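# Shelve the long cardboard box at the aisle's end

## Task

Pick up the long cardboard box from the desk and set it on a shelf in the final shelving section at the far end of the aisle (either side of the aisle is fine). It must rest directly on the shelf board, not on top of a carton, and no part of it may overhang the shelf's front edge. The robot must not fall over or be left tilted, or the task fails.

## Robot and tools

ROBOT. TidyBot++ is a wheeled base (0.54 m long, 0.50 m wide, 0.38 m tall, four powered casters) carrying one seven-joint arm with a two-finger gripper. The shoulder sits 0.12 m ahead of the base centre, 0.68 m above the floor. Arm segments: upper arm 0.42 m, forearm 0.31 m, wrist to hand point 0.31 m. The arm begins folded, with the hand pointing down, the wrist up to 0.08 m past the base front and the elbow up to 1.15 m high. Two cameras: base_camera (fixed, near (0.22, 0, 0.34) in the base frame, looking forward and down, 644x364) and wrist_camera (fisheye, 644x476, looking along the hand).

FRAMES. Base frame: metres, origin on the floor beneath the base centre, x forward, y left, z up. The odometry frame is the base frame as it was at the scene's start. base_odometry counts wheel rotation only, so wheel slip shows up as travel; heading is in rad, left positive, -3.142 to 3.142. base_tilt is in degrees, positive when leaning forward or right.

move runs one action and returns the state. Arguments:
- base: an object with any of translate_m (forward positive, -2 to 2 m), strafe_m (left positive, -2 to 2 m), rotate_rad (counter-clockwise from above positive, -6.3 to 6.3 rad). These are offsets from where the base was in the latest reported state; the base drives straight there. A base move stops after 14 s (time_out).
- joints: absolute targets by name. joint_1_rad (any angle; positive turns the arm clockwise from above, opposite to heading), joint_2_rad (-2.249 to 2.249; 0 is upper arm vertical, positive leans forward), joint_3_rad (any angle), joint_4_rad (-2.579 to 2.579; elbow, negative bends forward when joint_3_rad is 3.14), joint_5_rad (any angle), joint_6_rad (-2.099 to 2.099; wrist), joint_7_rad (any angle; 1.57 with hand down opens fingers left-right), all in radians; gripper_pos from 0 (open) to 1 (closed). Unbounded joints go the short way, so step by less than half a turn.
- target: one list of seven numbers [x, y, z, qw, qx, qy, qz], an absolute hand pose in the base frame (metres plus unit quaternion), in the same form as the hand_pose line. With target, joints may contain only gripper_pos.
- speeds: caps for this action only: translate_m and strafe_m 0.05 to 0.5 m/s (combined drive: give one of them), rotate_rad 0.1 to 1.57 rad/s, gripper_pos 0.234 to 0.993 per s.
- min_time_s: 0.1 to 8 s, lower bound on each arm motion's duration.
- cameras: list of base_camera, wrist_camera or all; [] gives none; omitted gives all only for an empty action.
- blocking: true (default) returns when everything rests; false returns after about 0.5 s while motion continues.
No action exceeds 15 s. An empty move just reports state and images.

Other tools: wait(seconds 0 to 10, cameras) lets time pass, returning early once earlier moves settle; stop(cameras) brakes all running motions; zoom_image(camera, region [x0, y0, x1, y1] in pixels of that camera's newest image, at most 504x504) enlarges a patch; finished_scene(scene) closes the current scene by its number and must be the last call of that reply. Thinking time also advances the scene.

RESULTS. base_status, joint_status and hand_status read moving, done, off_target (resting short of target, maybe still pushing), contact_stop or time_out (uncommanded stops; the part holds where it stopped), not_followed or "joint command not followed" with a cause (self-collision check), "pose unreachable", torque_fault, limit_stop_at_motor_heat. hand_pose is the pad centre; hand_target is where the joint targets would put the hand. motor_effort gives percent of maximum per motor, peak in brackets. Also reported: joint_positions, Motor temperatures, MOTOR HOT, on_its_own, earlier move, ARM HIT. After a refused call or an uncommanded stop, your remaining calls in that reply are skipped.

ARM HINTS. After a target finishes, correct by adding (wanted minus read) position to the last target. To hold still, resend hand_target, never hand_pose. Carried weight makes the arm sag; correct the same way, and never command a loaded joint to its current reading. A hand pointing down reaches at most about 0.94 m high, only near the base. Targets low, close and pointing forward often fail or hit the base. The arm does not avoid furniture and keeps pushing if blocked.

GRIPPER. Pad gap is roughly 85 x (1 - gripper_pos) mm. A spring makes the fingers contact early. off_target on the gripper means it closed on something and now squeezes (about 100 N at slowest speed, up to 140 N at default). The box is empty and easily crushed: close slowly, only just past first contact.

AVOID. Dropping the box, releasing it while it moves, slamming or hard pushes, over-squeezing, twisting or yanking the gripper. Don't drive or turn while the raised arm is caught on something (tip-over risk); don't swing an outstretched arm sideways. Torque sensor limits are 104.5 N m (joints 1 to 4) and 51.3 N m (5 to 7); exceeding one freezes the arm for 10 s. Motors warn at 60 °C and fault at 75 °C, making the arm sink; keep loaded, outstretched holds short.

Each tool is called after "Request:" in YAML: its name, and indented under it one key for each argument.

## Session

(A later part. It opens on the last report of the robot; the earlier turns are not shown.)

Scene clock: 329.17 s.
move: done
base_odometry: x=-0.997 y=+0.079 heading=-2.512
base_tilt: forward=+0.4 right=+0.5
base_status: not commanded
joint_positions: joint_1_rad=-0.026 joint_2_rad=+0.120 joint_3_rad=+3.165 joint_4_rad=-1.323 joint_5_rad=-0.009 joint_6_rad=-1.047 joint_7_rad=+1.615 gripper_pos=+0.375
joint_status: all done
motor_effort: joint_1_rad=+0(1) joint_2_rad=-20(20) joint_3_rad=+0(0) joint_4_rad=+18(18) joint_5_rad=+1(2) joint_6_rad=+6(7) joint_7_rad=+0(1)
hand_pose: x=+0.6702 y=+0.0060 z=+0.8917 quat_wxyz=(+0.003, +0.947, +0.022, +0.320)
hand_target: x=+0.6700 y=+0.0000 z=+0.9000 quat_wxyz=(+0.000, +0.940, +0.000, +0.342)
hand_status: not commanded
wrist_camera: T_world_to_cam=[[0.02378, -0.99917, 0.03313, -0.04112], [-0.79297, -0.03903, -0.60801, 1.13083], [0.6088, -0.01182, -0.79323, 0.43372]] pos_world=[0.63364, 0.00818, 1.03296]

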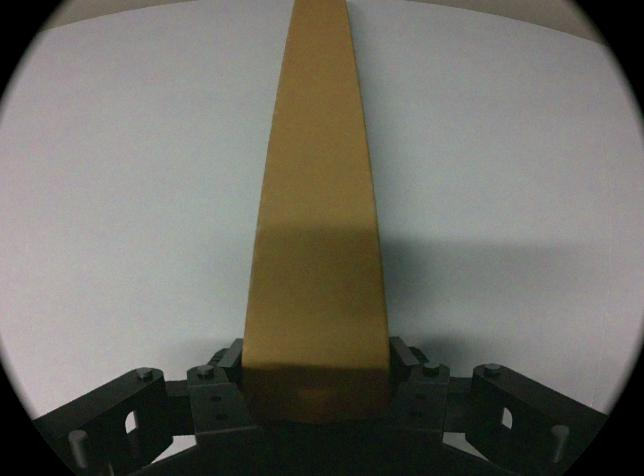

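Request:
move:
  joints: {"gripper_pos": 0.39}
  speeds: {"gripper_pos": 0.234}
  cameras: ["wrist_camera"]

Request:
zoom_image:
  camera: "wrist_camera"
  region: [200, 300, 430, 440]

Scene clock: 333.70 s.
move: done
base_odometry: x=-0.997 y=+0.079 heading=-2.512
base_tilt: forward=+0.3 right=+0.5
base_status: not commanded
joint_positions: joint_1_rad=-0.026 joint_2_rad=+0.120 joint_3_rad=+3.165 joint_4_rad=-1.323 joint_5_rad=-0.009 joint_6_rad=-1.047 joint_7_rad=+1.615 gripper_pos=+0.391
joint_status: all done
motor_effort: joint_1_rad=+0(1) joint_2_rad=-20(20) joint_3_rad=+0(1) joint_4_rad=+18(19) joint_5_rad=+1(2) joint_6_rad=+6(7) joint_7_rad=+0(1)
hand_pose: x=+0.6702 y=+0.0060 z=+0.8918 quat_wxyz=(+0.003, +0.947, +0.022, +0.320)
hand_target: x=+0.6700 y=+0.0000 z=+0.9000 quat_wxyz=(+0.000, +0.940, +0.000, +0.342)
hand_status: not commanded
wrist_camera: T_world_to_cam=[[0.02377, -0.99917, 0.03314, -0.04112], [-0.79288, -0.03903, -0.60813, 1.13095], [0.60891, -0.01182, -0.79315, 0.43364]] pos_world=[0.63364, 0.00818, 1.03306]

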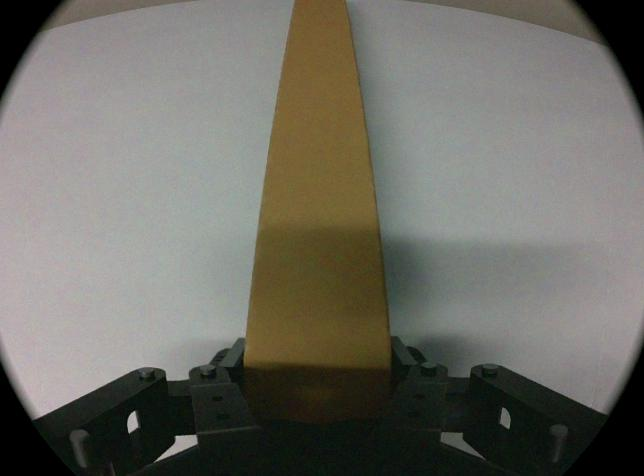

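Scaled by 2.191.

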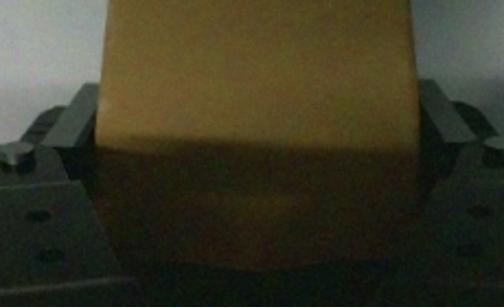

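Request:
move:
  joints: {"gripper_pos": 0.405}
  speeds: {"gripper_pos": 0.234}
  cameras: ["wrist_camera"]

Request:
zoom_image:
  camera: "wrist_camera"
  region: [200, 300, 430, 440]

Scene clock: 337.20 s.
move: done
base_odometry: x=-0.997 y=+0.079 heading=-2.512
base_tilt: forward=+0.3 right=+0.5
base_status: not commanded
joint_positions: joint_1_rad=-0.026 joint_2_rad=+0.120 joint_3_rad=+3.165 joint_4_rad=-1.323 joint_5_rad=-0.009 joint_6_rad=-1.047 joint_7_rad=+1.615 gripper_pos=+0.403
joint_status: all done
motor_effort: joint_1_rad=+0(1) joint_2_rad=-20(20) joint_3_rad=+0(1) joint_4_rad=+18(19) joint_5_rad=+1(2) joint_6_rad=+6(7) joint_7_rad=-1(1)
hand_pose: x=+0.6702 y=+0.0060 z=+0.8919 quat_wxyz=(+0.003, +0.947, +0.022, +0.320)
hand_target: x=+0.6700 y=+0.0000 z=+0.9000 quat_wxyz=(+0.000, +0.940, +0.000, +0.342)
hand_status: not commanded
wrist_camera: T_world_to_cam=[[0.02376, -0.99917, 0.03314, -0.04112], [-0.79271, -0.03903, -0.60835, 1.13105], [0.60914, -0.01182, -0.79298, 0.43346]] pos_world=[0.63354, 0.00818, 1.03316]

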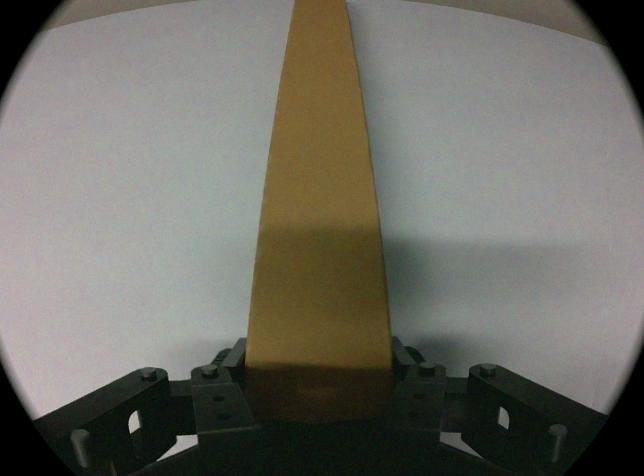

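Scaled by 2.191.

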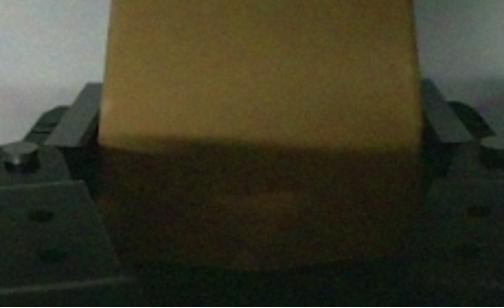

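Request:
move:
  joints: {"gripper_pos": 0.42}
  speeds: {"gripper_pos": 0.234}
  cameras: ["wrist_camera"]

Request:
zoom_image:
  camera: "wrist_camera"
  region: [200, 300, 430, 440]

Scene clock: 341.97 s.
move: done
base_odometry: x=-0.997 y=+0.079 heading=-2.512
base_tilt: forward=+0.3 right=+0.5
base_status: not commanded
joint_positions: joint_1_rad=-0.026 joint_2_rad=+0.120 joint_3_rad=+3.165 joint_4_rad=-1.324 joint_5_rad=-0.009 joint_6_rad=-1.047 joint_7_rad=+1.615 gripper_pos=+0.419
joint_status: all done
motor_effort: joint_1_rad=+0(1) joint_2_rad=-20(20) joint_3_rad=+0(0) joint_4_rad=+18(19) joint_5_rad=+1(1) joint_6_rad=+7(7) joint_7_rad=+0(1)
hand_pose: x=+0.6702 y=+0.0060 z=+0.8920 quat_wxyz=(+0.003, +0.947, +0.022, +0.320)
hand_target: x=+0.6700 y=+0.0000 z=+0.9000 quat_wxyz=(+0.000, +0.940, +0.000, +0.342)
hand_status: not commanded
wrist_camera: T_world_to_cam=[[0.02375, -0.99917, 0.03315, -0.04113], [-0.79258, -0.03903, -0.60852, 1.13121], [0.60931, -0.01182, -0.79284, 0.43329]] pos_world=[0.63354, 0.00818, 1.03326]

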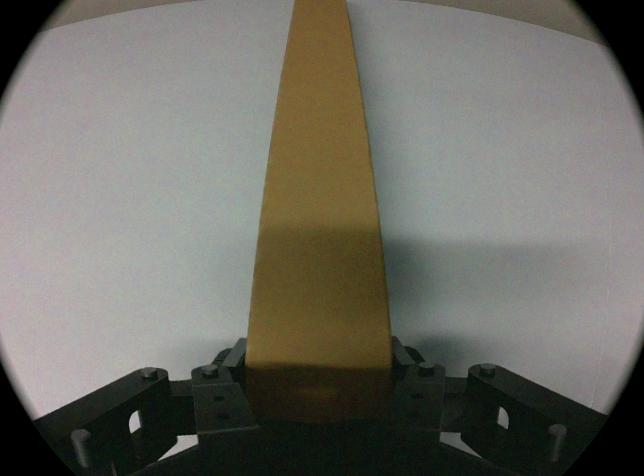

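Scaled by 2.191.

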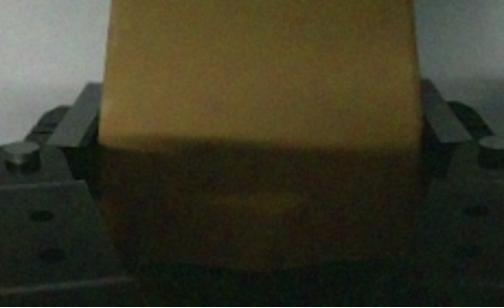

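Request:
move:
  joints: {"gripper_pos": 0.425}
  speeds: {"gripper_pos": 0.234}

Request:
move:
  target: [0.67, 0.0, 0.93, 0, 0.9397, 0, 0.342]
  min_time_s: 2.5
  cameras: ["wrist_camera"]

Scene clock: 345.83 s.
move: done
base_odometry: x=-0.997 y=+0.079 heading=-2.512
base_tilt: forward=+0.3 right=+0.5
base_status: not commanded
joint_positions: joint_1_rad=-0.026 joint_2_rad=+0.120 joint_3_rad=+3.165 joint_4_rad=-1.324 joint_5_rad=-0.009 joint_6_rad=-1.047 joint_7_rad=+1.615 gripper_pos=+0.423
joint_status: all done
motor_effort: joint_1_rad=-1(1) joint_2_rad=-20(21) joint_3_rad=+0(1) joint_4_rad=+18(18) joint_5_rad=+1(1) joint_6_rad=+7(7) joint_7_rad=-1(1)
hand_pose: x=+0.6702 y=+0.0060 z=+0.8920 quat_wxyz=(+0.003, +0.947, +0.022, +0.320)
hand_target: x=+0.6700 y=+0.0000 z=+0.9000 quat_wxyz=(+0.000, +0.940, +0.000, +0.342)
hand_status: not commanded
pictures: none

Scene clock: 348.63 s.
move: done
base_odometry: x=-0.997 y=+0.079 heading=-2.512
base_tilt: forward=+0.3 right=+0.5
base_status: not commanded
joint_positions: joint_1_rad=-0.026 joint_2_rad=+0.120 joint_3_rad=+3.165 joint_4_rad=-1.293 joint_5_rad=-0.009 joint_6_rad=-1.054 joint_7_rad=+1.615 gripper_pos=+0.423
joint_status: not commanded
motor_effort: joint_1_rad=-1(1) joint_2_rad=-21(21) joint_3_rad=+0(0) joint_4_rad=+19(19) joint_5_rad=+1(2) joint_6_rad=+7(8) joint_7_rad=+0(1)
hand_pose: x=+0.6744 y=+0.0060 z=+0.9059 quat_wxyz=(+0.004, +0.943, +0.022, +0.331)
hand_target: x=+0.6700 y=+0.0000 z=+0.9300 quat_wxyz=(+0.000, +0.940, +0.000, +0.342)
hand_status: done (0.025 m and 2.9 deg from the pose sent, 0.038 m and 3.6 deg at the start)
wrist_camera: T_world_to_cam=[[0.02313, -0.99916, 0.03367, -0.04163], [-0.77848, -0.03913, -0.62645, 1.14972], [0.62725, -0.01172, -0.77873, 0.41686]] pos_world=[0.63452, 0.00828, 1.04627]

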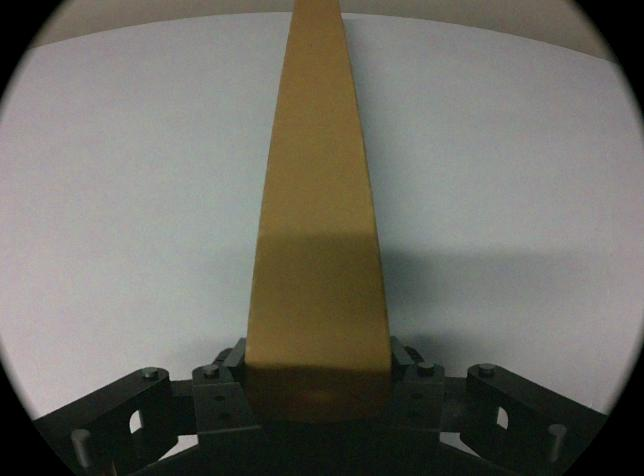

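Request:
move:
  target: [0.67, 0.0, 0.99, 0, 0.9397, 0, 0.342]
  min_time_s: 3
  cameras: ["wrist_camera"]

Scene clock: 354.80 s.
move: done
base_odometry: x=-0.997 y=+0.079 heading=-2.512
base_tilt: forward=+0.3 right=+0.5
base_status: not commanded
joint_positions: joint_1_rad=-0.026 joint_2_rad=+0.140 joint_3_rad=+3.165 joint_4_rad=-1.031 joint_5_rad=-0.009 joint_6_rad=-1.264 joint_7_rad=+1.615 gripper_pos=+0.423
joint_status: not commanded
motor_effort: joint_1_rad=-1(1) joint_2_rad=-21(22) joint_3_rad=+0(0) joint_4_rad=+18(19) joint_5_rad=+1(2) joint_6_rad=+8(8) joint_7_rad=+0(1)
hand_pose: x=+0.6695 y=+0.0066 z=+0.9842 quat_wxyz=(+0.004, +0.938, +0.023, +0.346)
hand_target: x=+0.6700 y=+0.0000 z=+0.9900 quat_wxyz=(+0.000, +0.940, +0.000, +0.342)
hand_status: done (0.009 m and 2.7 deg from the pose sent, 0.084 m and 2.9 deg at the start)
wrist_camera: T_world_to_cam=[[0.02403, -0.99909, 0.03528, -0.04578], [-0.75782, -0.04122, -0.65116, 1.20552], [0.65202, -0.01109, -0.75812, 0.44396]] pos_world=[0.62519, 0.00888, 1.12318]

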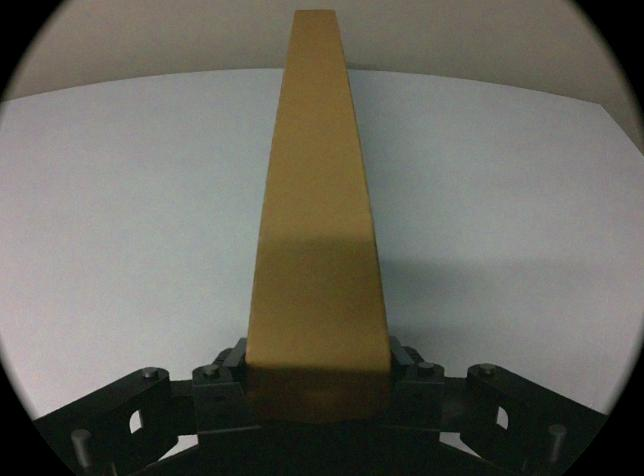

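Request:
move:
  base: {"translate_m": -0.15}
  speeds: {"translate_m": 0.2}

Request:
move:
  base: {"rotate_rad": 3.182}
  speeds: {"rotate_rad": 0.5}
  cameras: ["all"]

Scene clock: 386.13 s.
move: done
base_odometry: x=-0.876 y=+0.168 heading=-2.512
base_tilt: forward=+0.3 right=+0.5
base_status: done
joint_positions: joint_1_rad=-0.026 joint_2_rad=+0.155 joint_3_rad=+3.166 joint_4_rad=-1.029 joint_5_rad=-0.009 joint_6_rad=-1.270 joint_7_rad=+1.615 gripper_pos=+0.423
joint_status: not commanded
motor_effort: joint_1_rad=-1(2) joint_2_rad=-21(24) joint_3_rad=+0(1) joint_4_rad=+18(19) joint_5_rad=+1(2) joint_6_rad=+7(8) joint_7_rad=+0(1)
hand_pose: x=+0.6729 y=+0.0062 z=+0.9760 quat_wxyz=(+0.004, +0.941, +0.022, +0.338)
hand_target: x=+0.6700 y=+0.0000 z=+0.9900 quat_wxyz=(+0.000, +0.940, +0.000, +0.342)
hand_status: not commanded
pictures: none

Scene clock: 393.27 s.
move: done
base_odometry: x=-0.876 y=+0.168 heading=+0.670
base_tilt: forward=+0.3 right=+0.5
base_status: done
joint_positions: joint_1_rad=-0.024 joint_2_rad=+0.155 joint_3_rad=+3.174 joint_4_rad=-1.029 joint_5_rad=-0.009 joint_6_rad=-1.270 joint_7_rad=+1.615 gripper_pos=+0.423
joint_status: not commanded
motor_effort: joint_1_rad=+0(3) joint_2_rad=-21(22) joint_3_rad=+0(2) joint_4_rad=+18(19) joint_5_rad=+1(3) joint_6_rad=+7(8) joint_7_rad=+0(1)
hand_pose: x=+0.6730 y=+0.0013 z=+0.9760 quat_wxyz=(+0.006, +0.941, +0.018, +0.338)
hand_target: x=+0.6700 y=+0.0000 z=+0.9900 quat_wxyz=(+0.000, +0.940, +0.000, +0.342)
hand_status: not commanded
pictures: base_camera, wrist_camera
wrist_camera: T_world_to_cam=[[0.01411, -0.99923, 0.03659, -0.04556], [-0.76984, -0.03421, -0.63732, 1.19718], [0.63808, -0.01917, -0.76973, 0.45615]] pos_world=[0.63121, 0.00418, 1.11577]

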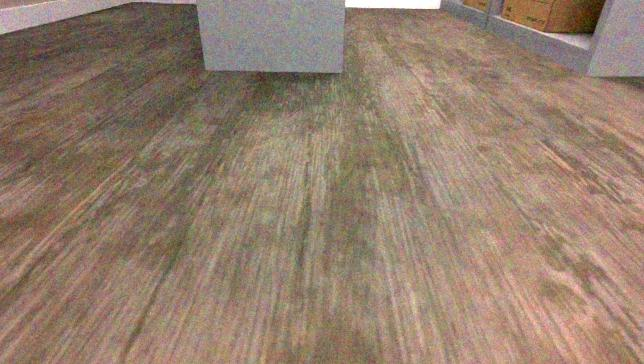

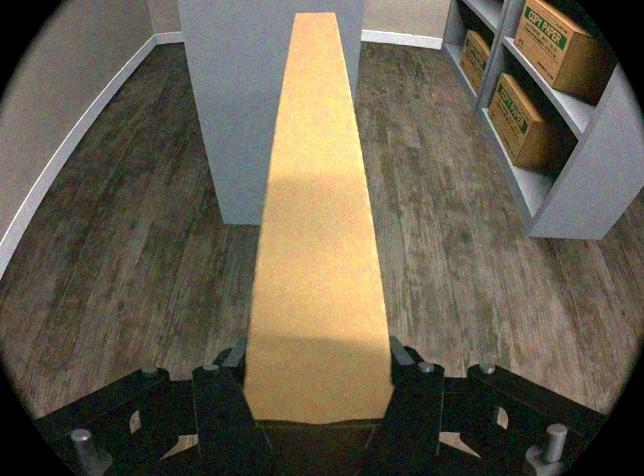

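Request:
move:
  base: {"strafe_m": -0.5}
  speeds: {"strafe_m": 0.3}

Request:
move:
  base: {"translate_m": 0.5}
  speeds: {"translate_m": 0.3}
  cameras: ["all"]

Scene clock: 404.60 s.
move: done
base_odometry: x=-0.565 y=-0.224 heading=+0.670
base_tilt: forward=+0.3 right=+0.5
base_status: done
joint_positions: joint_1_rad=-0.021 joint_2_rad=+0.155 joint_3_rad=+3.175 joint_4_rad=-1.029 joint_5_rad=-0.009 joint_6_rad=-1.270 joint_7_rad=+1.615 gripper_pos=+0.423
joint_status: not commanded
motor_effort: joint_1_rad=+0(3) joint_2_rad=-21(22) joint_3_rad=+0(2) joint_4_rad=+18(18) joint_5_rad=+1(2) joint_6_rad=+8(8) joint_7_rad=+0(1)
hand_pose: x=+0.6730 y=-0.0013 z=+0.9760 quat_wxyz=(+0.007, +0.941, +0.016, +0.338)
hand_target: x=+0.6700 y=+0.0000 z=+0.9900 quat_wxyz=(+0.000, +0.940, +0.000, +0.342)
hand_status: not commanded
pictures: none

Scene clock: 407.13 s.
move: done
base_odometry: x=-0.173 y=+0.086 heading=+0.670
base_tilt: forward=+0.3 right=+0.5
base_status: done
joint_positions: joint_1_rad=-0.021 joint_2_rad=+0.163 joint_3_rad=+3.175 joint_4_rad=-1.027 joint_5_rad=-0.009 joint_6_rad=-1.271 joint_7_rad=+1.615 gripper_pos=+0.423
joint_status: not commanded
motor_effort: joint_1_rad=+0(1) joint_2_rad=-21(26) joint_3_rad=+0(0) joint_4_rad=+18(19) joint_5_rad=+1(2) joint_6_rad=+7(8) joint_7_rad=-1(1)
hand_pose: x=+0.6754 y=-0.0012 z=+0.9715 quat_wxyz=(+0.007, +0.943, +0.016, +0.333)
hand_target: x=+0.6700 y=+0.0000 z=+0.9900 quat_wxyz=(+0.000, +0.940, +0.000, +0.342)
hand_status: not commanded
pictures: base_camera, wrist_camera
wrist_camera: T_world_to_cam=[[0.00964, -0.99927, 0.03687, -0.04513], [-0.77557, -0.03075, -0.63051, 1.19326], [0.63118, -0.02251, -0.77531, 0.4613]] pos_world=[0.63473, 0.00198, 1.11167]

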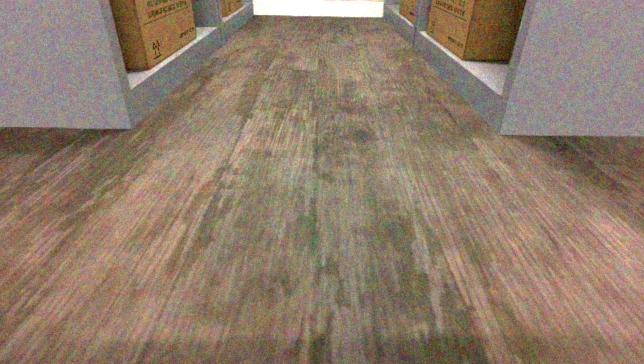

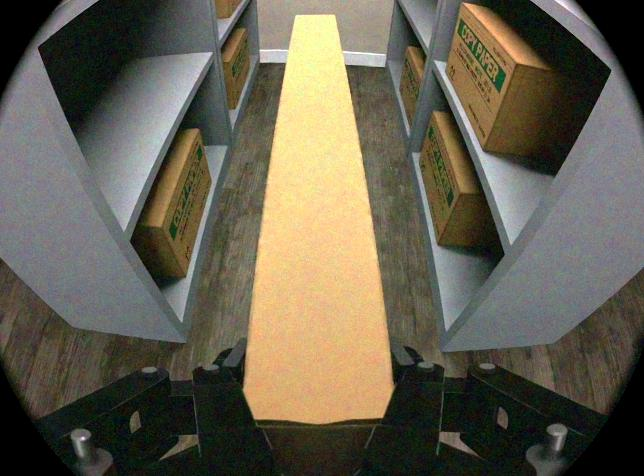

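Request:
move:
  base: {"translate_m": 1.2}
  speeds: {"translate_m": 0.3}
  cameras: ["all"]

Scene clock: 416.67 s.
move: done
base_odometry: x=+0.768 y=+0.831 heading=+0.670
base_tilt: forward=+0.4 right=+0.5
base_status: done
joint_positions: joint_1_rad=-0.021 joint_2_rad=+0.165 joint_3_rad=+3.175 joint_4_rad=-1.027 joint_5_rad=-0.009 joint_6_rad=-1.273 joint_7_rad=+1.615 gripper_pos=+0.423
joint_status: not commanded
motor_effort: joint_1_rad=+0(2) joint_2_rad=-22(26) joint_3_rad=+0(1) joint_4_rad=+18(19) joint_5_rad=+1(2) joint_6_rad=+8(9) joint_7_rad=+0(1)
hand_pose: x=+0.6756 y=-0.0012 z=+0.9707 quat_wxyz=(+0.007, +0.943, +0.016, +0.332)
hand_target: x=+0.6700 y=+0.0000 z=+0.9900 quat_wxyz=(+0.000, +0.940, +0.000, +0.342)
hand_status: not commanded
pictures: base_camera, wrist_camera
wrist_camera: T_world_to_cam=[[0.00975, -0.99927, 0.03698, -0.04531], [-0.77719, -0.03085, -0.62851, 1.19203], [0.62919, -0.02261, -0.77692, 0.46335]] pos_world=[0.63533, 0.00198, 1.11087]

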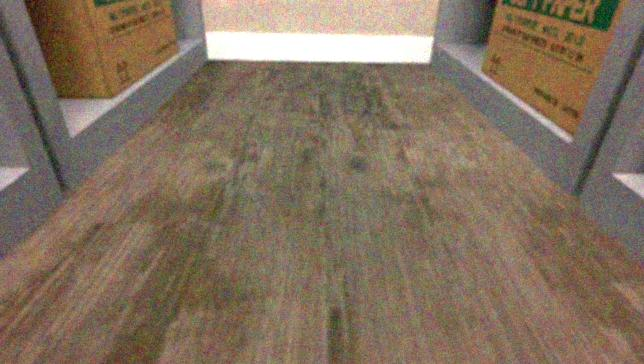

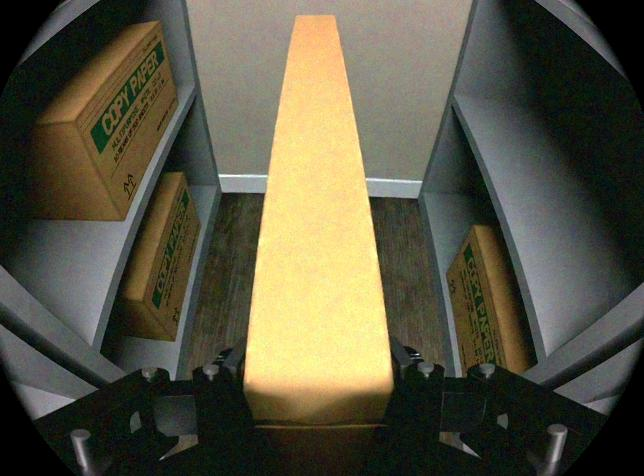

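Request:
move:
  base: {"translate_m": 0.42, "strafe_m": 0.05}
  speeds: {"translate_m": 0.2}
  joints: {"gripper_pos": 0.435}
  cameras: ["all"]

Scene clock: 526.73 s.
move: done
base_odometry: x=+1.066 y=+1.131 heading=+0.669
base_tilt: forward=+0.3 right=+0.5
base_status: done
joint_positions: joint_1_rad=-0.021 joint_2_rad=+0.166 joint_3_rad=+3.175 joint_4_rad=-1.026 joint_5_rad=-0.009 joint_6_rad=-1.274 joint_7_rad=+1.615 gripper_pos=+0.435
joint_status: all done
motor_effort: joint_1_rad=-1(2) joint_2_rad=-22(25) joint_3_rad=+0(1) joint_4_rad=+18(19) joint_5_rad=+1(2) joint_6_rad=+8(9) joint_7_rad=-1(1)
hand_pose: x=+0.6755 y=-0.0012 z=+0.9703 quat_wxyz=(+0.007, +0.943, +0.016, +0.332)
hand_target: x=+0.6700 y=+0.0000 z=+0.9900 quat_wxyz=(+0.000, +0.940, +0.000, +0.342)
hand_status: not commanded
pictures: base_camera, wrist_camera
wrist_camera: T_world_to_cam=[[0.00981, -0.99927, 0.03697, -0.04532], [-0.77804, -0.03085, -0.62746, 1.19143], [0.62814, -0.02261, -0.77777, 0.46469]] pos_world=[0.63553, 0.00198, 1.11067]

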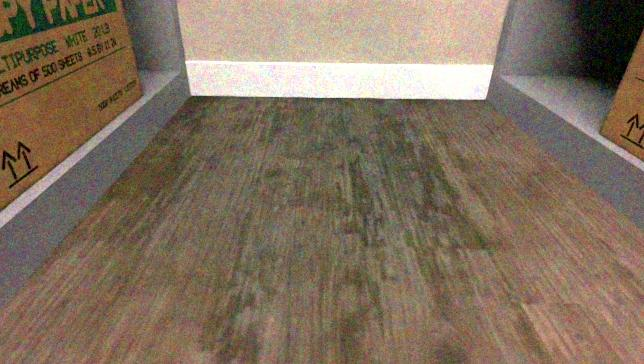

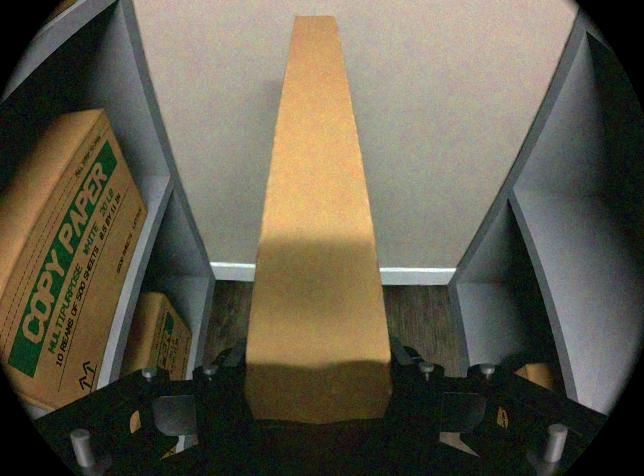

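Request:
move:
  target: [0.685, 0.0, 0.82, 0, 0.9304, 0, 0.3665]
  min_time_s: 4
  cameras: ["wrist_camera"]

Request:
move:
  target: [0.685, 0.0, 0.69, 0, 0.9304, 0, 0.3665]
  min_time_s: 4
  cameras: ["wrist_camera"]

Scene clock: 543.13 s.
move: done
base_odometry: x=+1.066 y=+1.131 heading=+0.669
base_tilt: forward=+0.3 right=+0.5
base_status: not commanded
joint_positions: joint_1_rad=-0.021 joint_2_rad=+0.137 joint_3_rad=+3.175 joint_4_rad=-1.606 joint_5_rad=-0.009 joint_6_rad=-0.712 joint_7_rad=+1.615 gripper_pos=+0.435
joint_status: not commanded
motor_effort: joint_1_rad=+0(1) joint_2_rad=-21(23) joint_3_rad=+0(0) joint_4_rad=+19(20) joint_5_rad=+1(2) joint_6_rad=+7(8) joint_7_rad=+0(1)
hand_pose: x=+0.6840 y=-0.0032 z=+0.8038 quat_wxyz=(+0.008, +0.942, +0.013, +0.336)
hand_target: x=+0.6850 y=+0.0000 z=+0.8200 quat_wxyz=(+0.000, +0.930, +0.000, +0.367)
hand_status: done (0.017 m and 4.1 deg from the pose sent, 0.151 m and 4.7 deg at the start)
wrist_camera: T_world_to_cam=[[0.00436, -0.99935, 0.0357, -0.03651], [-0.77151, -0.02607, -0.63568, 1.09552], [0.6362, -0.02477, -0.77112, 0.31898]] pos_world=[0.64243, -0.00003, 0.94367]

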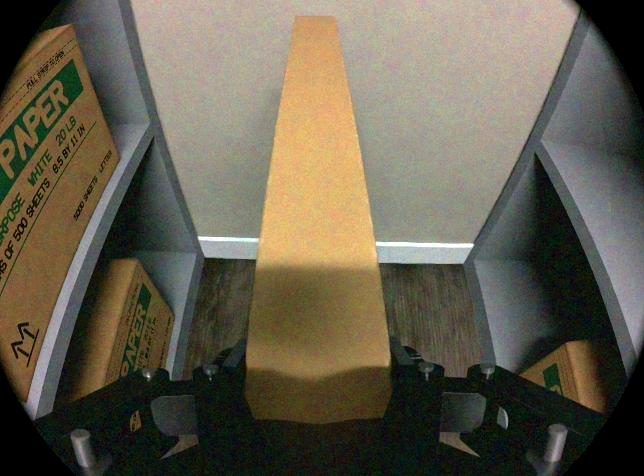

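Scene clock: 547.43 s.
move: done
base_odometry: x=+1.066 y=+1.131 heading=+0.669
base_tilt: forward=+0.3 right=+0.5
base_status: not commanded
joint_positions: joint_1_rad=-0.015 joint_2_rad=+0.208 joint_3_rad=+3.159 joint_4_rad=-1.909 joint_5_rad=-0.009 joint_6_rad=-0.292 joint_7_rad=+1.615 gripper_pos=+0.435
joint_status: not commanded
motor_effort: joint_1_rad=+0(1) joint_2_rad=-22(22) joint_3_rad=+0(0) joint_4_rad=+17(19) joint_5_rad=+0(2) joint_6_rad=+8(9) joint_7_rad=+0(1)
hand_pose: x=+0.6830 y=+0.0010 z=+0.6989 quat_wxyz=(+0.007, +0.933, +0.016, +0.358)
hand_target: x=+0.6850 y=+0.0000 z=+0.6900 quat_wxyz=(+0.000, +0.930, +0.000, +0.367)
hand_status: done (0.009 m and 2.3 deg from the pose sent, 0.114 m and 4.1 deg at the start)
wrist_camera: T_world_to_cam=[[0.00949, -0.99928, 0.03679, -0.03284], [-0.74111, -0.03173, -0.67064, 1.03183], [0.67132, -0.0209, -0.74087, 0.19369]] pos_world=[0.63498, 0.00398, 0.83669]

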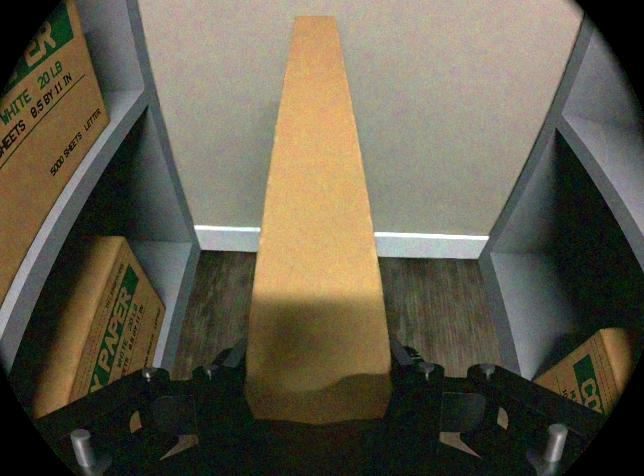

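Request:
move:
  target: [0.69, -0.15, 0.68, 0, 0.9304, 0, 0.3665]
  min_time_s: 4
  cameras: ["wrist_camera"]

Request:
move:
  target: [0.69, -0.30, 0.67, 0, 0.9304, 0, 0.3665]
  min_time_s: 4
  cameras: ["wrist_camera"]

Scene clock: 557.67 s.
move: done
base_odometry: x=+1.066 y=+1.131 heading=+0.669
base_tilt: forward=+0.3 right=+0.5
base_status: not commanded
joint_positions: joint_1_rad=+0.756 joint_2_rad=+0.338 joint_3_rad=+2.669 joint_4_rad=-1.883 joint_5_rad=-0.222 joint_6_rad=-0.291 joint_7_rad=+2.129 gripper_pos=+0.435
joint_status: not commanded
motor_effort: joint_1_rad=-1(2) joint_2_rad=-22(23) joint_3_rad=-3(4) joint_4_rad=+16(17) joint_5_rad=+0(2) joint_6_rad=+7(8) joint_7_rad=+0(1)
hand_pose: x=+0.6703 y=-0.1480 z=+0.6639 quat_wxyz=(+0.009, +0.939, +0.004, +0.344)
hand_target: x=+0.6900 y=-0.1500 z=+0.6800 quat_wxyz=(+0.000, +0.930, +0.000, +0.367)
hand_status: done (0.025 m and 3.0 deg from the pose sent, 0.152 m and 2.3 deg at the start)
wrist_camera: T_world_to_cam=[[-0.01539, -0.99936, 0.0324, -0.16072], [-0.76157, -0.00928, -0.64801, 0.99629], [0.6479, -0.03465, -0.76094, 0.2001]] pos_world=[0.62663, -0.14444, 0.80308]

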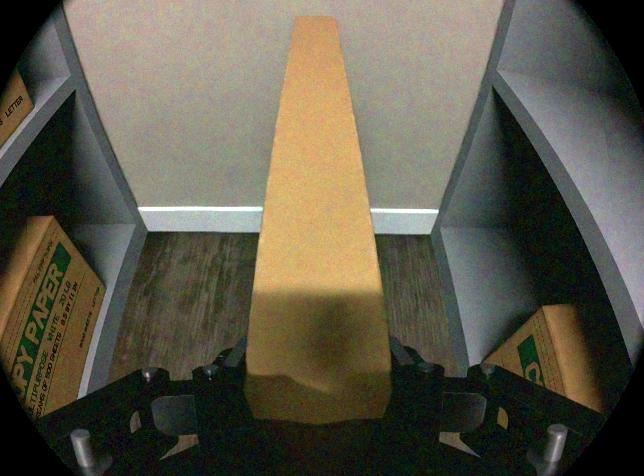

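Scene clock: 561.97 s.
move: done
base_odometry: x=+1.066 y=+1.131 heading=+0.669
base_tilt: forward=+0.3 right=+0.5
base_status: not commanded
joint_positions: joint_1_rad=+1.030 joint_2_rad=+0.529 joint_3_rad=+2.625 joint_4_rad=-1.640 joint_5_rad=-0.287 joint_6_rad=-0.434 joint_7_rad=+2.444 gripper_pos=+0.435
joint_status: not commanded
motor_effort: joint_1_rad=+0(1) joint_2_rad=-28(28) joint_3_rad=-5(6) joint_4_rad=+16(16) joint_5_rad=-1(3) joint_6_rad=+6(7) joint_7_rad=+0(1)
hand_pose: x=+0.6766 y=-0.3040 z=+0.6565 quat_wxyz=(+0.022, +0.937, -0.002, +0.348)
hand_target: x=+0.6900 y=-0.3000 z=+0.6700 quat_wxyz=(+0.000, +0.930, +0.000, +0.367)
hand_status: done (0.019 m and 3.4 deg from the pose sent, 0.153 m and 3.0 deg at the start)
wrist_camera: T_world_to_cam=[[-0.03618, -0.99798, 0.05223, -0.31481], [-0.75562, -0.00689, -0.65497, 0.99613], [0.654, -0.06316, -0.75385, 0.16753]] pos_world=[0.63174, -0.29673, 0.79517]

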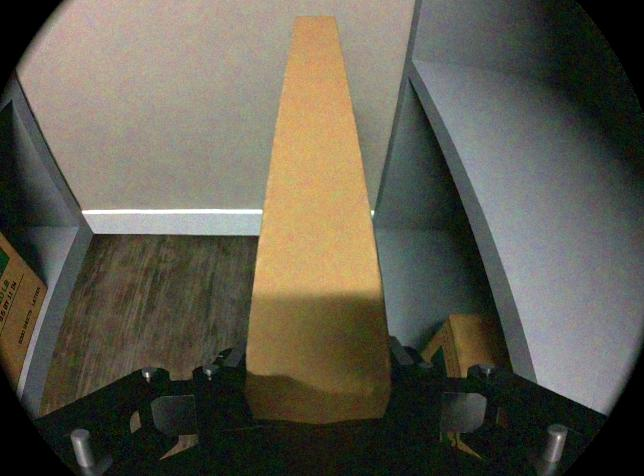

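Request:
move:
  target: [0.70, -0.38, 0.652, 0, 0.9304, 0, 0.3665]
  min_time_s: 3
  cameras: ["wrist_camera"]

Scene clock: 577.57 s.
move: done
base_odometry: x=+1.066 y=+1.131 heading=+0.669
base_tilt: forward=+0.4 right=+0.5
base_status: not commanded
joint_positions: joint_1_rad=+1.064 joint_2_rad=+0.673 joint_3_rad=+2.634 joint_4_rad=-1.435 joint_5_rad=-0.287 joint_6_rad=-0.544 joint_7_rad=+2.525 gripper_pos=+0.435
joint_status: not commanded
motor_effort: joint_1_rad=-1(1) joint_2_rad=-32(32) joint_3_rad=-6(7) joint_4_rad=+16(16) joint_5_rad=-3(3) joint_6_rad=+5(6) joint_7_rad=+0(1)
hand_pose: x=+0.6987 y=-0.3659 z=+0.6453 quat_wxyz=(+0.009, +0.935, +0.002, +0.355)
hand_target: x=+0.7000 y=-0.3800 z=+0.6520 quat_wxyz=(+0.000, +0.930, +0.000, +0.367)
hand_status: done (0.016 m and 1.8 deg from the pose sent, 0.080 m and 3.4 deg at the start)
wrist_camera: T_world_to_cam=[[-0.01884, -0.99938, 0.02968, -0.37329], [-0.74649, -0.00568, -0.66537, 1.00583], [0.66513, -0.03469, -0.74592, 0.13831]] pos_world=[0.65181, -0.36254, 0.7835]

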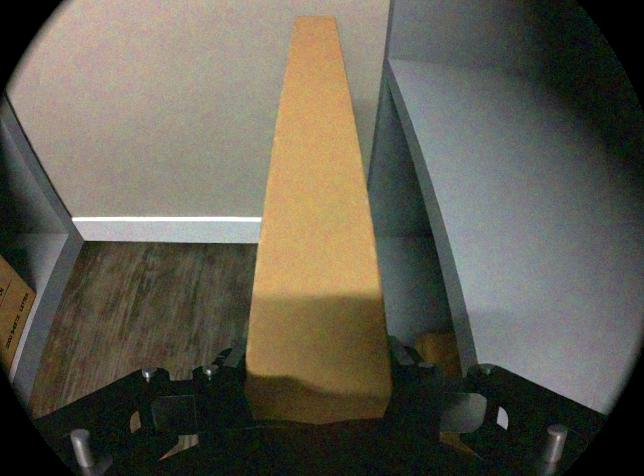

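Request:
move:
  target: [0.70, -0.47, 0.645, 0, 0.9304, 0, 0.3665]
  min_time_s: 3
  cameras: ["wrist_camera"]

Scene clock: 588.10 s.
move: done
base_odometry: x=+1.066 y=+1.131 heading=+0.669
base_tilt: forward=+0.4 right=+0.5
base_status: not commanded
joint_positions: joint_1_rad=+1.073 joint_2_rad=+0.816 joint_3_rad=+2.729 joint_4_rad=-1.143 joint_5_rad=-0.297 joint_6_rad=-0.739 joint_7_rad=+2.602 gripper_pos=+0.435
joint_status: not commanded
motor_effort: joint_1_rad=-1(1) joint_2_rad=-37(37) joint_3_rad=-6(7) joint_4_rad=+17(17) joint_5_rad=-3(4) joint_6_rad=+4(6) joint_7_rad=+0(1)
hand_pose: x=+0.6973 y=-0.4607 z=+0.6354 quat_wxyz=(+0.014, +0.938, +0.000, +0.345)
hand_target: x=+0.7000 y=-0.4700 z=+0.6450 quat_wxyz=(+0.000, +0.930, +0.000, +0.367)
hand_status: done (0.014 m and 3.0 deg from the pose sent, 0.104 m and 1.8 deg at the start)
wrist_camera: T_world_to_cam=[[-0.02448, -0.99897, 0.03826, -0.46901], [-0.75962, -0.00629, -0.65033, 0.99701], [0.6499, -0.04498, -0.75869, 0.14254]] pos_world=[0.65324, -0.45584, 0.77448]

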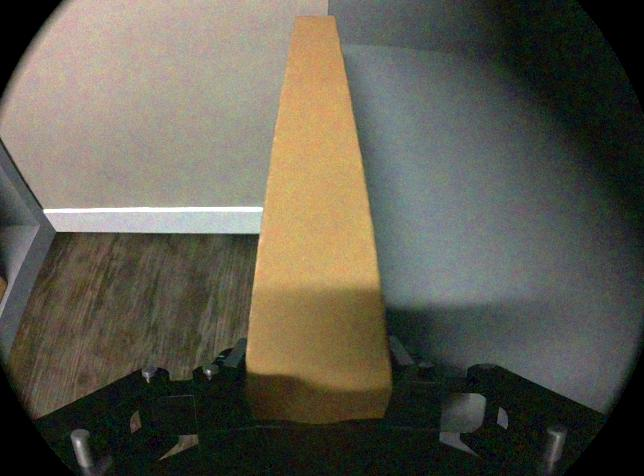

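Request:
move:
  target: [0.70, -0.54, 0.645, 0, 0.9304, 0, 0.3665]
  min_time_s: 3
  cameras: ["wrist_camera"]

Scene clock: 597.40 s.
move: done
base_odometry: x=+1.066 y=+1.131 heading=+0.669
base_tilt: forward=+0.4 right=+0.5
base_status: not commanded
joint_positions: joint_1_rad=+1.073 joint_2_rad=+0.963 joint_3_rad=+2.794 joint_4_rad=-0.814 joint_5_rad=-0.297 joint_6_rad=-0.944 joint_7_rad=+2.603 gripper_pos=+0.435
joint_status: not commanded
motor_effort: joint_1_rad=+0(1) joint_2_rad=-41(41) joint_3_rad=-6(7) joint_4_rad=+17(17) joint_5_rad=-2(4) joint_6_rad=+5(5) joint_7_rad=+0(1)
hand_pose: x=+0.6949 y=-0.5380 z=+0.6350 quat_wxyz=(+0.014, +0.939, -0.012, +0.343)
hand_target: x=+0.7000 y=-0.5400 z=+0.6450 quat_wxyz=(+0.000, +0.930, +0.000, +0.367)
hand_status: done (0.011 m and 3.6 deg from the pose sent, 0.080 m and 3.0 deg at the start)
wrist_camera: T_world_to_cam=[[-0.04797, -0.99842, 0.0294, -0.52411], [-0.7628, 0.01762, -0.6464, 1.00698], [0.64485, -0.05344, -0.76244, 0.14161]] pos_world=[0.65166, -0.53346, 0.77429]

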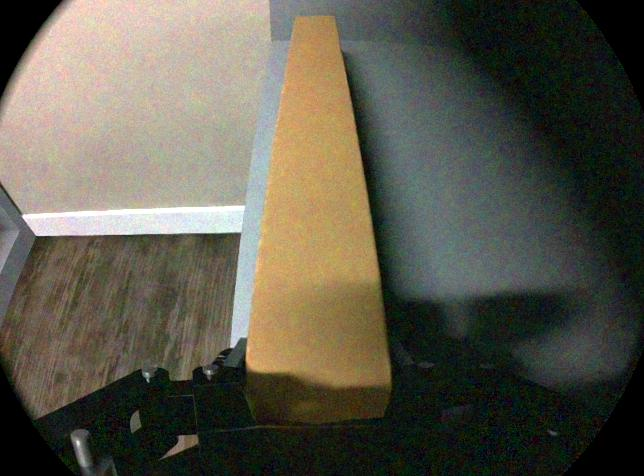

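Request:
move:
  base: {"strafe_m": -0.06}
  speeds: {"strafe_m": 0.1}
  cameras: ["all"]

Scene clock: 608.77 s.
move: done
base_odometry: x=+1.104 y=+1.084 heading=+0.670
base_tilt: forward=+0.3 right=+0.5
base_status: done
joint_positions: joint_1_rad=+1.042 joint_2_rad=+0.966 joint_3_rad=+2.795 joint_4_rad=-0.812 joint_5_rad=-0.301 joint_6_rad=-0.949 joint_7_rad=+2.603 gripper_pos=+0.435
joint_status: not commanded
motor_effort: joint_1_rad=+6(11) joint_2_rad=-41(42) joint_3_rad=-4(7) joint_4_rad=+17(18) joint_5_rad=-4(6) joint_6_rad=+4(5) joint_7_rad=-1(1)
hand_pose: x=+0.7116 y=-0.5185 z=+0.6332 quat_wxyz=(+0.005, +0.940, +0.002, +0.342)
hand_target: x=+0.7000 y=-0.5400 z=+0.6450 quat_wxyz=(+0.000, +0.930, +0.000, +0.367)
hand_status: not commanded
pictures: base_camera, wrist_camera
wrist_camera: T_world_to_cam=[[-0.01513, -0.99962, 0.02285, -0.52359], [-0.76362, -0.0032, -0.64566, 1.00753], [0.6455, -0.02722, -0.76328, 0.14425]] pos_world=[0.66833, -0.51625, 0.77259]

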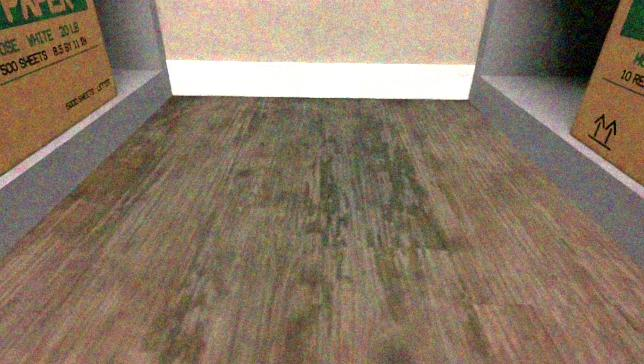

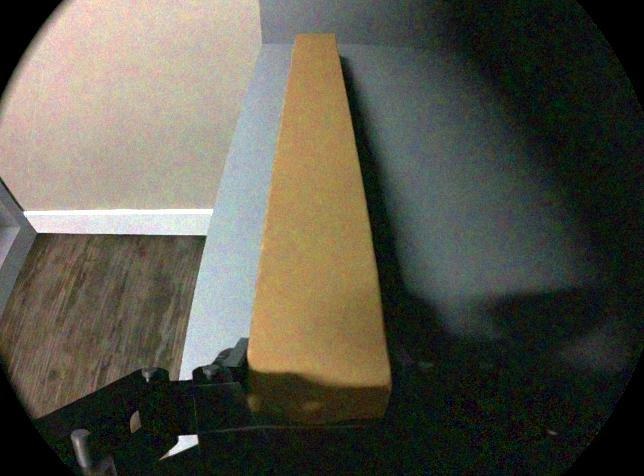

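Request:
move:
  base: {"strafe_m": 0.025}
  speeds: {"strafe_m": 0.06}
  cameras: ["wrist_camera"]

Scene clock: 623.60 s.
move: done
base_odometry: x=+1.088 y=+1.104 heading=+0.670
base_tilt: forward=+0.3 right=+0.5
base_status: done
joint_positions: joint_1_rad=+1.062 joint_2_rad=+0.968 joint_3_rad=+2.795 joint_4_rad=-0.811 joint_5_rad=-0.301 joint_6_rad=-0.950 joint_7_rad=+2.603 gripper_pos=+0.435
joint_status: not commanded
motor_effort: joint_1_rad=+2(6) joint_2_rad=-40(43) joint_3_rad=-5(6) joint_4_rad=+17(18) joint_5_rad=-4(4) joint_6_rad=+4(5) joint_7_rad=+0(1)
hand_pose: x=+0.7006 y=-0.5310 z=+0.6318 quat_wxyz=(+0.008, +0.940, -0.008, +0.342)
hand_target: x=+0.7000 y=-0.5400 z=+0.6450 quat_wxyz=(+0.000, +0.930, +0.000, +0.367)
hand_status: not commanded
wrist_camera: T_world_to_cam=[[-0.03606, -0.99912, 0.0214, -0.52038], [-0.7641, 0.01377, -0.64495, 1.00709], [0.64409, -0.0396, -0.76392, 0.1447]] pos_world=[0.65755, -0.52806, 0.77119]

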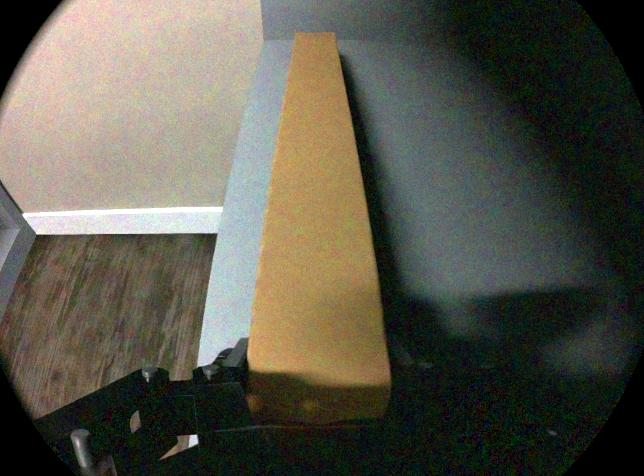

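Request:
move:
  target: [0.70, -0.54, 0.632, 0, 0.9304, 0, 0.3665]
  min_time_s: 2
  cameras: ["wrist_camera"]

Request:
move:
  target: [0.70, -0.54, 0.622, 0, 0.9304, 0, 0.3665]
  min_time_s: 2
  cameras: ["wrist_camera"]

Scene clock: 629.57 s.
move: done
base_odometry: x=+1.088 y=+1.104 heading=+0.670
base_tilt: forward=+0.3 right=+0.5
base_status: not commanded
joint_positions: joint_1_rad=+1.063 joint_2_rad=+0.968 joint_3_rad=+2.795 joint_4_rad=-0.811 joint_5_rad=-0.301 joint_6_rad=-0.950 joint_7_rad=+2.616 gripper_pos=+0.435
joint_status: not commanded
motor_effort: joint_1_rad=+2(3) joint_2_rad=-40(41) joint_3_rad=-5(5) joint_4_rad=+17(17) joint_5_rad=-4(4) joint_6_rad=+4(5) joint_7_rad=+0(1)
hand_pose: x=+0.7005 y=-0.5311 z=+0.6318 quat_wxyz=(+0.010, +0.940, -0.002, +0.342)
hand_target: x=+0.7000 y=-0.5400 z=+0.6320 quat_wxyz=(+0.000, +0.930, +0.000, +0.367)
hand_status: done (0.009 m and 3.2 deg from the pose sent, 0.009 m and 3.3 deg at the start)
wrist_camera: T_world_to_cam=[[-0.02639, -0.99921, 0.02963, -0.53253], [-0.76437, 0.00106, -0.64478, 1.00034], [0.64424, -0.03967, -0.7638, 0.14455]] pos_world=[0.65744, -0.52745, 0.77119]

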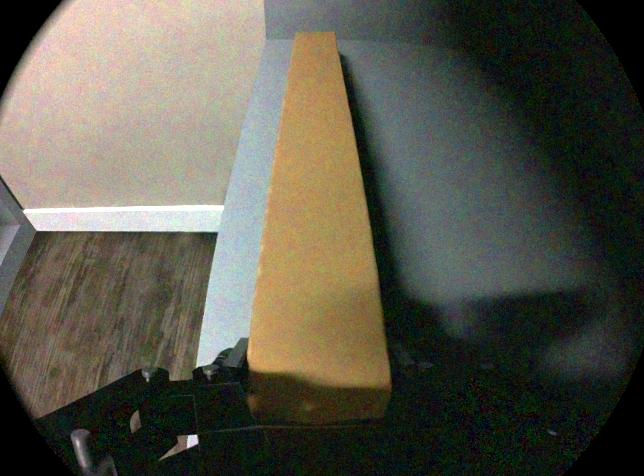

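Scene clock: 631.87 s.
Motor temperatures (°C): [36 35 33 33 44 43 48]
move: done
base_odometry: x=+1.088 y=+1.104 heading=+0.670
base_tilt: forward=+0.3 right=+0.5
base_status: not commanded
joint_positions: joint_1_rad=+1.063 joint_2_rad=+0.972 joint_3_rad=+2.795 joint_4_rad=-0.811 joint_5_rad=-0.301 joint_6_rad=-0.950 joint_7_rad=+2.626 gripper_pos=+0.435
joint_status: not commanded
motor_effort: joint_1_rad=+3(3) joint_2_rad=-40(40) joint_3_rad=-5(5) joint_4_rad=+17(17) joint_5_rad=-3(4) joint_6_rad=+4(5) joint_7_rad=+0(1)
hand_pose: x=+0.7004 y=-0.5309 z=+0.6289 quat_wxyz=(+0.010, +0.940, +0.002, +0.341)
hand_target: x=+0.7000 y=-0.5400 z=+0.6220 quat_wxyz=(+0.000, +0.930, +0.000, +0.367)
hand_status: done (0.011 m and 3.3 deg from the pose sent, 0.013 m and 3.2 deg at the start)
wrist_camera: T_world_to_cam=[[-0.01818, -0.99928, 0.03315, -0.54028], [-0.76566, -0.00741, -0.64321, 0.99385], [0.64299, -0.03707, -0.76497, 0.14539]] pos_world=[0.65764, -0.52714, 0.76838]

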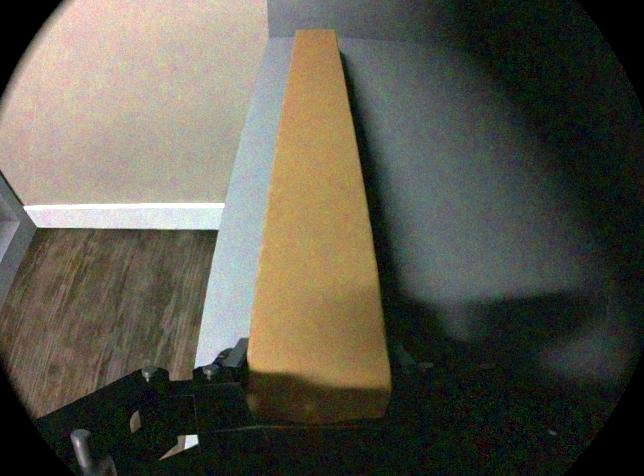

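Request:
move:
  target: [0.70, -0.54, 0.610, 0, 0.9304, 0, 0.3665]
  min_time_s: 2
  cameras: ["wrist_camera"]

Request:
move:
  target: [0.70, -0.54, 0.60, 0, 0.9304, 0, 0.3665]
  min_time_s: 2
  cameras: ["wrist_camera"]

Scene clock: 638.40 s.
move: done
base_odometry: x=+1.088 y=+1.104 heading=+0.670
base_tilt: forward=+0.3 right=+0.5
base_status: not commanded
joint_positions: joint_1_rad=+1.065 joint_2_rad=+0.984 joint_3_rad=+2.786 joint_4_rad=-0.811 joint_5_rad=-0.301 joint_6_rad=-0.949 joint_7_rad=+2.639 gripper_pos=+0.435
joint_status: not commanded
motor_effort: joint_1_rad=+3(3) joint_2_rad=-40(40) joint_3_rad=-5(5) joint_4_rad=+17(17) joint_5_rad=-3(5) joint_6_rad=+4(4) joint_7_rad=+0(2)
hand_pose: x=+0.7021 y=-0.5283 z=+0.6224 quat_wxyz=(+0.005, +0.940, +0.007, +0.342)
hand_target: x=+0.7000 y=-0.5400 z=+0.6100 quat_wxyz=(+0.000, +0.930, +0.000, +0.367)
hand_status: done (0.017 m and 3.2 deg from the pose sent, 0.021 m and 3.3 deg at the start)
wrist_camera: T_world_to_cam=[[-0.00586, -0.99961, 0.02725, -0.54253], [-0.7648, -0.01307, -0.64414, 0.98799], [0.64424, -0.02461, -0.76442, 0.14482]] pos_world=[0.65913, -0.52584, 0.76189]

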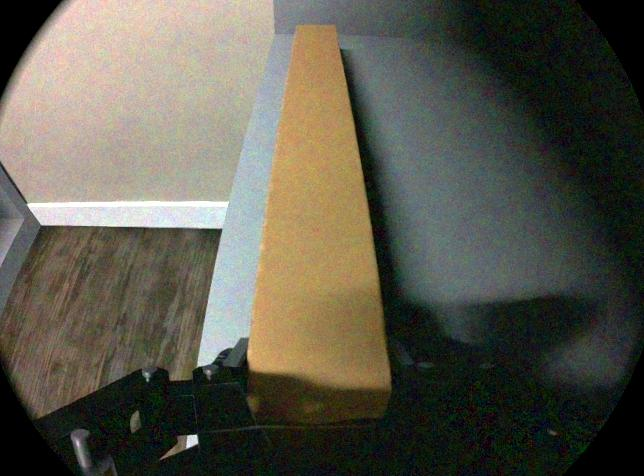

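Scene clock: 640.70 s.
move: done
base_odometry: x=+1.088 y=+1.104 heading=+0.670
base_tilt: forward=+0.3 right=+0.5
base_status: not commanded
joint_positions: joint_1_rad=+1.068 joint_2_rad=+0.993 joint_3_rad=+2.774 joint_4_rad=-0.815 joint_5_rad=-0.301 joint_6_rad=-0.933 joint_7_rad=+2.648 gripper_pos=+0.435
joint_status: not commanded
motor_effort: joint_1_rad=+3(3) joint_2_rad=-40(40) joint_3_rad=-5(5) joint_4_rad=+17(17) joint_5_rad=-3(5) joint_6_rad=+3(5) joint_7_rad=+0(1)
hand_pose: x=+0.7056 y=-0.5283 z=+0.6177 quat_wxyz=(+0.005, +0.938, +0.009, +0.346)
hand_target: x=+0.7000 y=-0.5400 z=+0.6000 quat_wxyz=(+0.000, +0.930, +0.000, +0.367)
hand_status: done (0.022 m and 2.8 deg from the pose sent, 0.025 m and 3.2 deg at the start)
wrist_camera: T_world_to_cam=[[-0.00292, -0.9996, 0.02805, -0.54492], [-0.7586, -0.01606, -0.65135, 0.98611], [0.65155, -0.02318, -0.75826, 0.1307]] pos_world=[0.66131, -0.52584, 0.75669]

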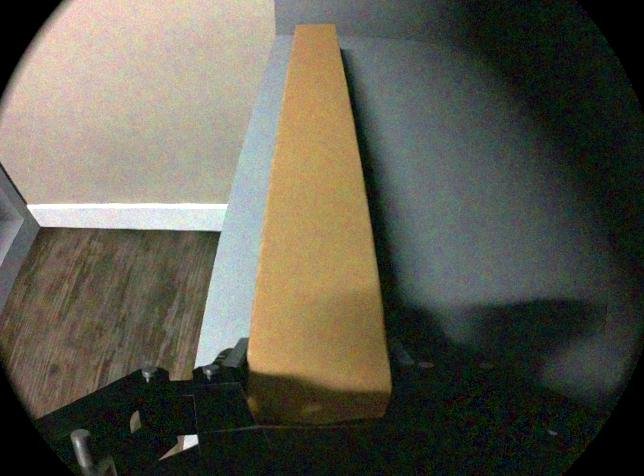

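Request:
move:
  target: [0.70, -0.54, 0.590, 0, 0.9304, 0, 0.3665]
  min_time_s: 2
  cameras: ["wrist_camera"]

Request:
move:
  target: [0.70, -0.54, 0.580, 0, 0.9304, 0, 0.3665]
  min_time_s: 2
  cameras: ["wrist_camera"]

Scene clock: 647.73 s.
move: off_target
base_odometry: x=+1.088 y=+1.104 heading=+0.670
base_tilt: forward=+0.3 right=+0.5
base_status: not commanded
joint_positions: joint_1_rad=+1.072 joint_2_rad=+1.004 joint_3_rad=+2.762 joint_4_rad=-0.829 joint_5_rad=-0.301 joint_6_rad=-0.911 joint_7_rad=+2.657 gripper_pos=+0.435
joint_status: not commanded
motor_effort: joint_1_rad=+3(3) joint_2_rad=-40(40) joint_3_rad=-5(6) joint_4_rad=+16(17) joint_5_rad=-3(4) joint_6_rad=+3(5) joint_7_rad=+0(1)
hand_pose: x=+0.7081 y=-0.5270 z=+0.6093 quat_wxyz=(+0.003, +0.937, +0.009, +0.349)
hand_target: x=+0.7000 y=-0.5400 z=+0.5900 quat_wxyz=(+0.000, +0.930, +0.000, +0.367)
hand_status: off_target (0.025 m and 2.4 deg from the pose sent, 0.031 m and 2.8 deg at the start)
wrist_camera: T_world_to_cam=[[-0.00211, -0.9997, 0.0244, -0.54173], [-0.75459, -0.01442, -0.65604, 0.98344], [0.65619, -0.0198, -0.75433, 0.11878]] pos_world=[0.66301, -0.52504, 0.748]

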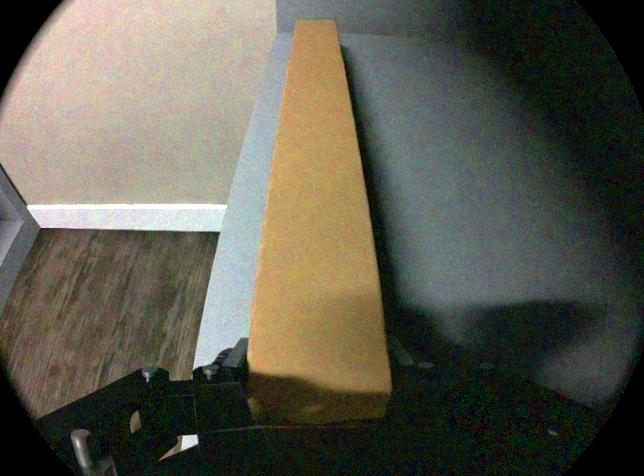

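Scene clock: 650.03 s.
move: off_target
base_odometry: x=+1.088 y=+1.104 heading=+0.670
base_tilt: forward=+0.3 right=+0.5
base_status: not commanded
joint_positions: joint_1_rad=+1.076 joint_2_rad=+1.008 joint_3_rad=+2.749 joint_4_rad=-0.842 joint_5_rad=-0.301 joint_6_rad=-0.891 joint_7_rad=+2.665 gripper_pos=+0.435
joint_status: not commanded
motor_effort: joint_1_rad=+3(4) joint_2_rad=-39(40) joint_3_rad=-6(6) joint_4_rad=+16(17) joint_5_rad=-4(5) joint_6_rad=+4(4) joint_7_rad=+0(1)
hand_pose: x=+0.7107 y=-0.5255 z=+0.6056 quat_wxyz=(+0.003, +0.936, +0.010, +0.353)
hand_target: x=+0.7000 y=-0.5400 z=+0.5800 quat_wxyz=(+0.000, +0.930, +0.000, +0.367)
hand_status: off_target (0.031 m and 2.0 deg from the pose sent, 0.033 m and 2.4 deg at the start)
wrist_camera: T_world_to_cam=[[-0.00064, -0.99969, 0.02504, -0.54168], [-0.74886, -0.01611, -0.66253, 0.98195], [0.66272, -0.01918, -0.74862, 0.10668]] pos_world=[0.6643, -0.52364, 0.744]

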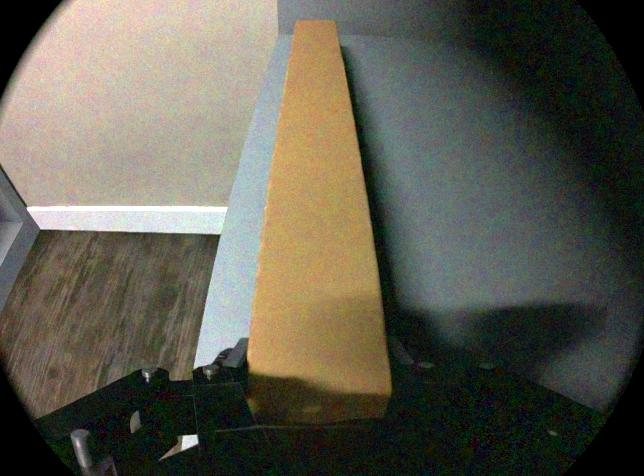

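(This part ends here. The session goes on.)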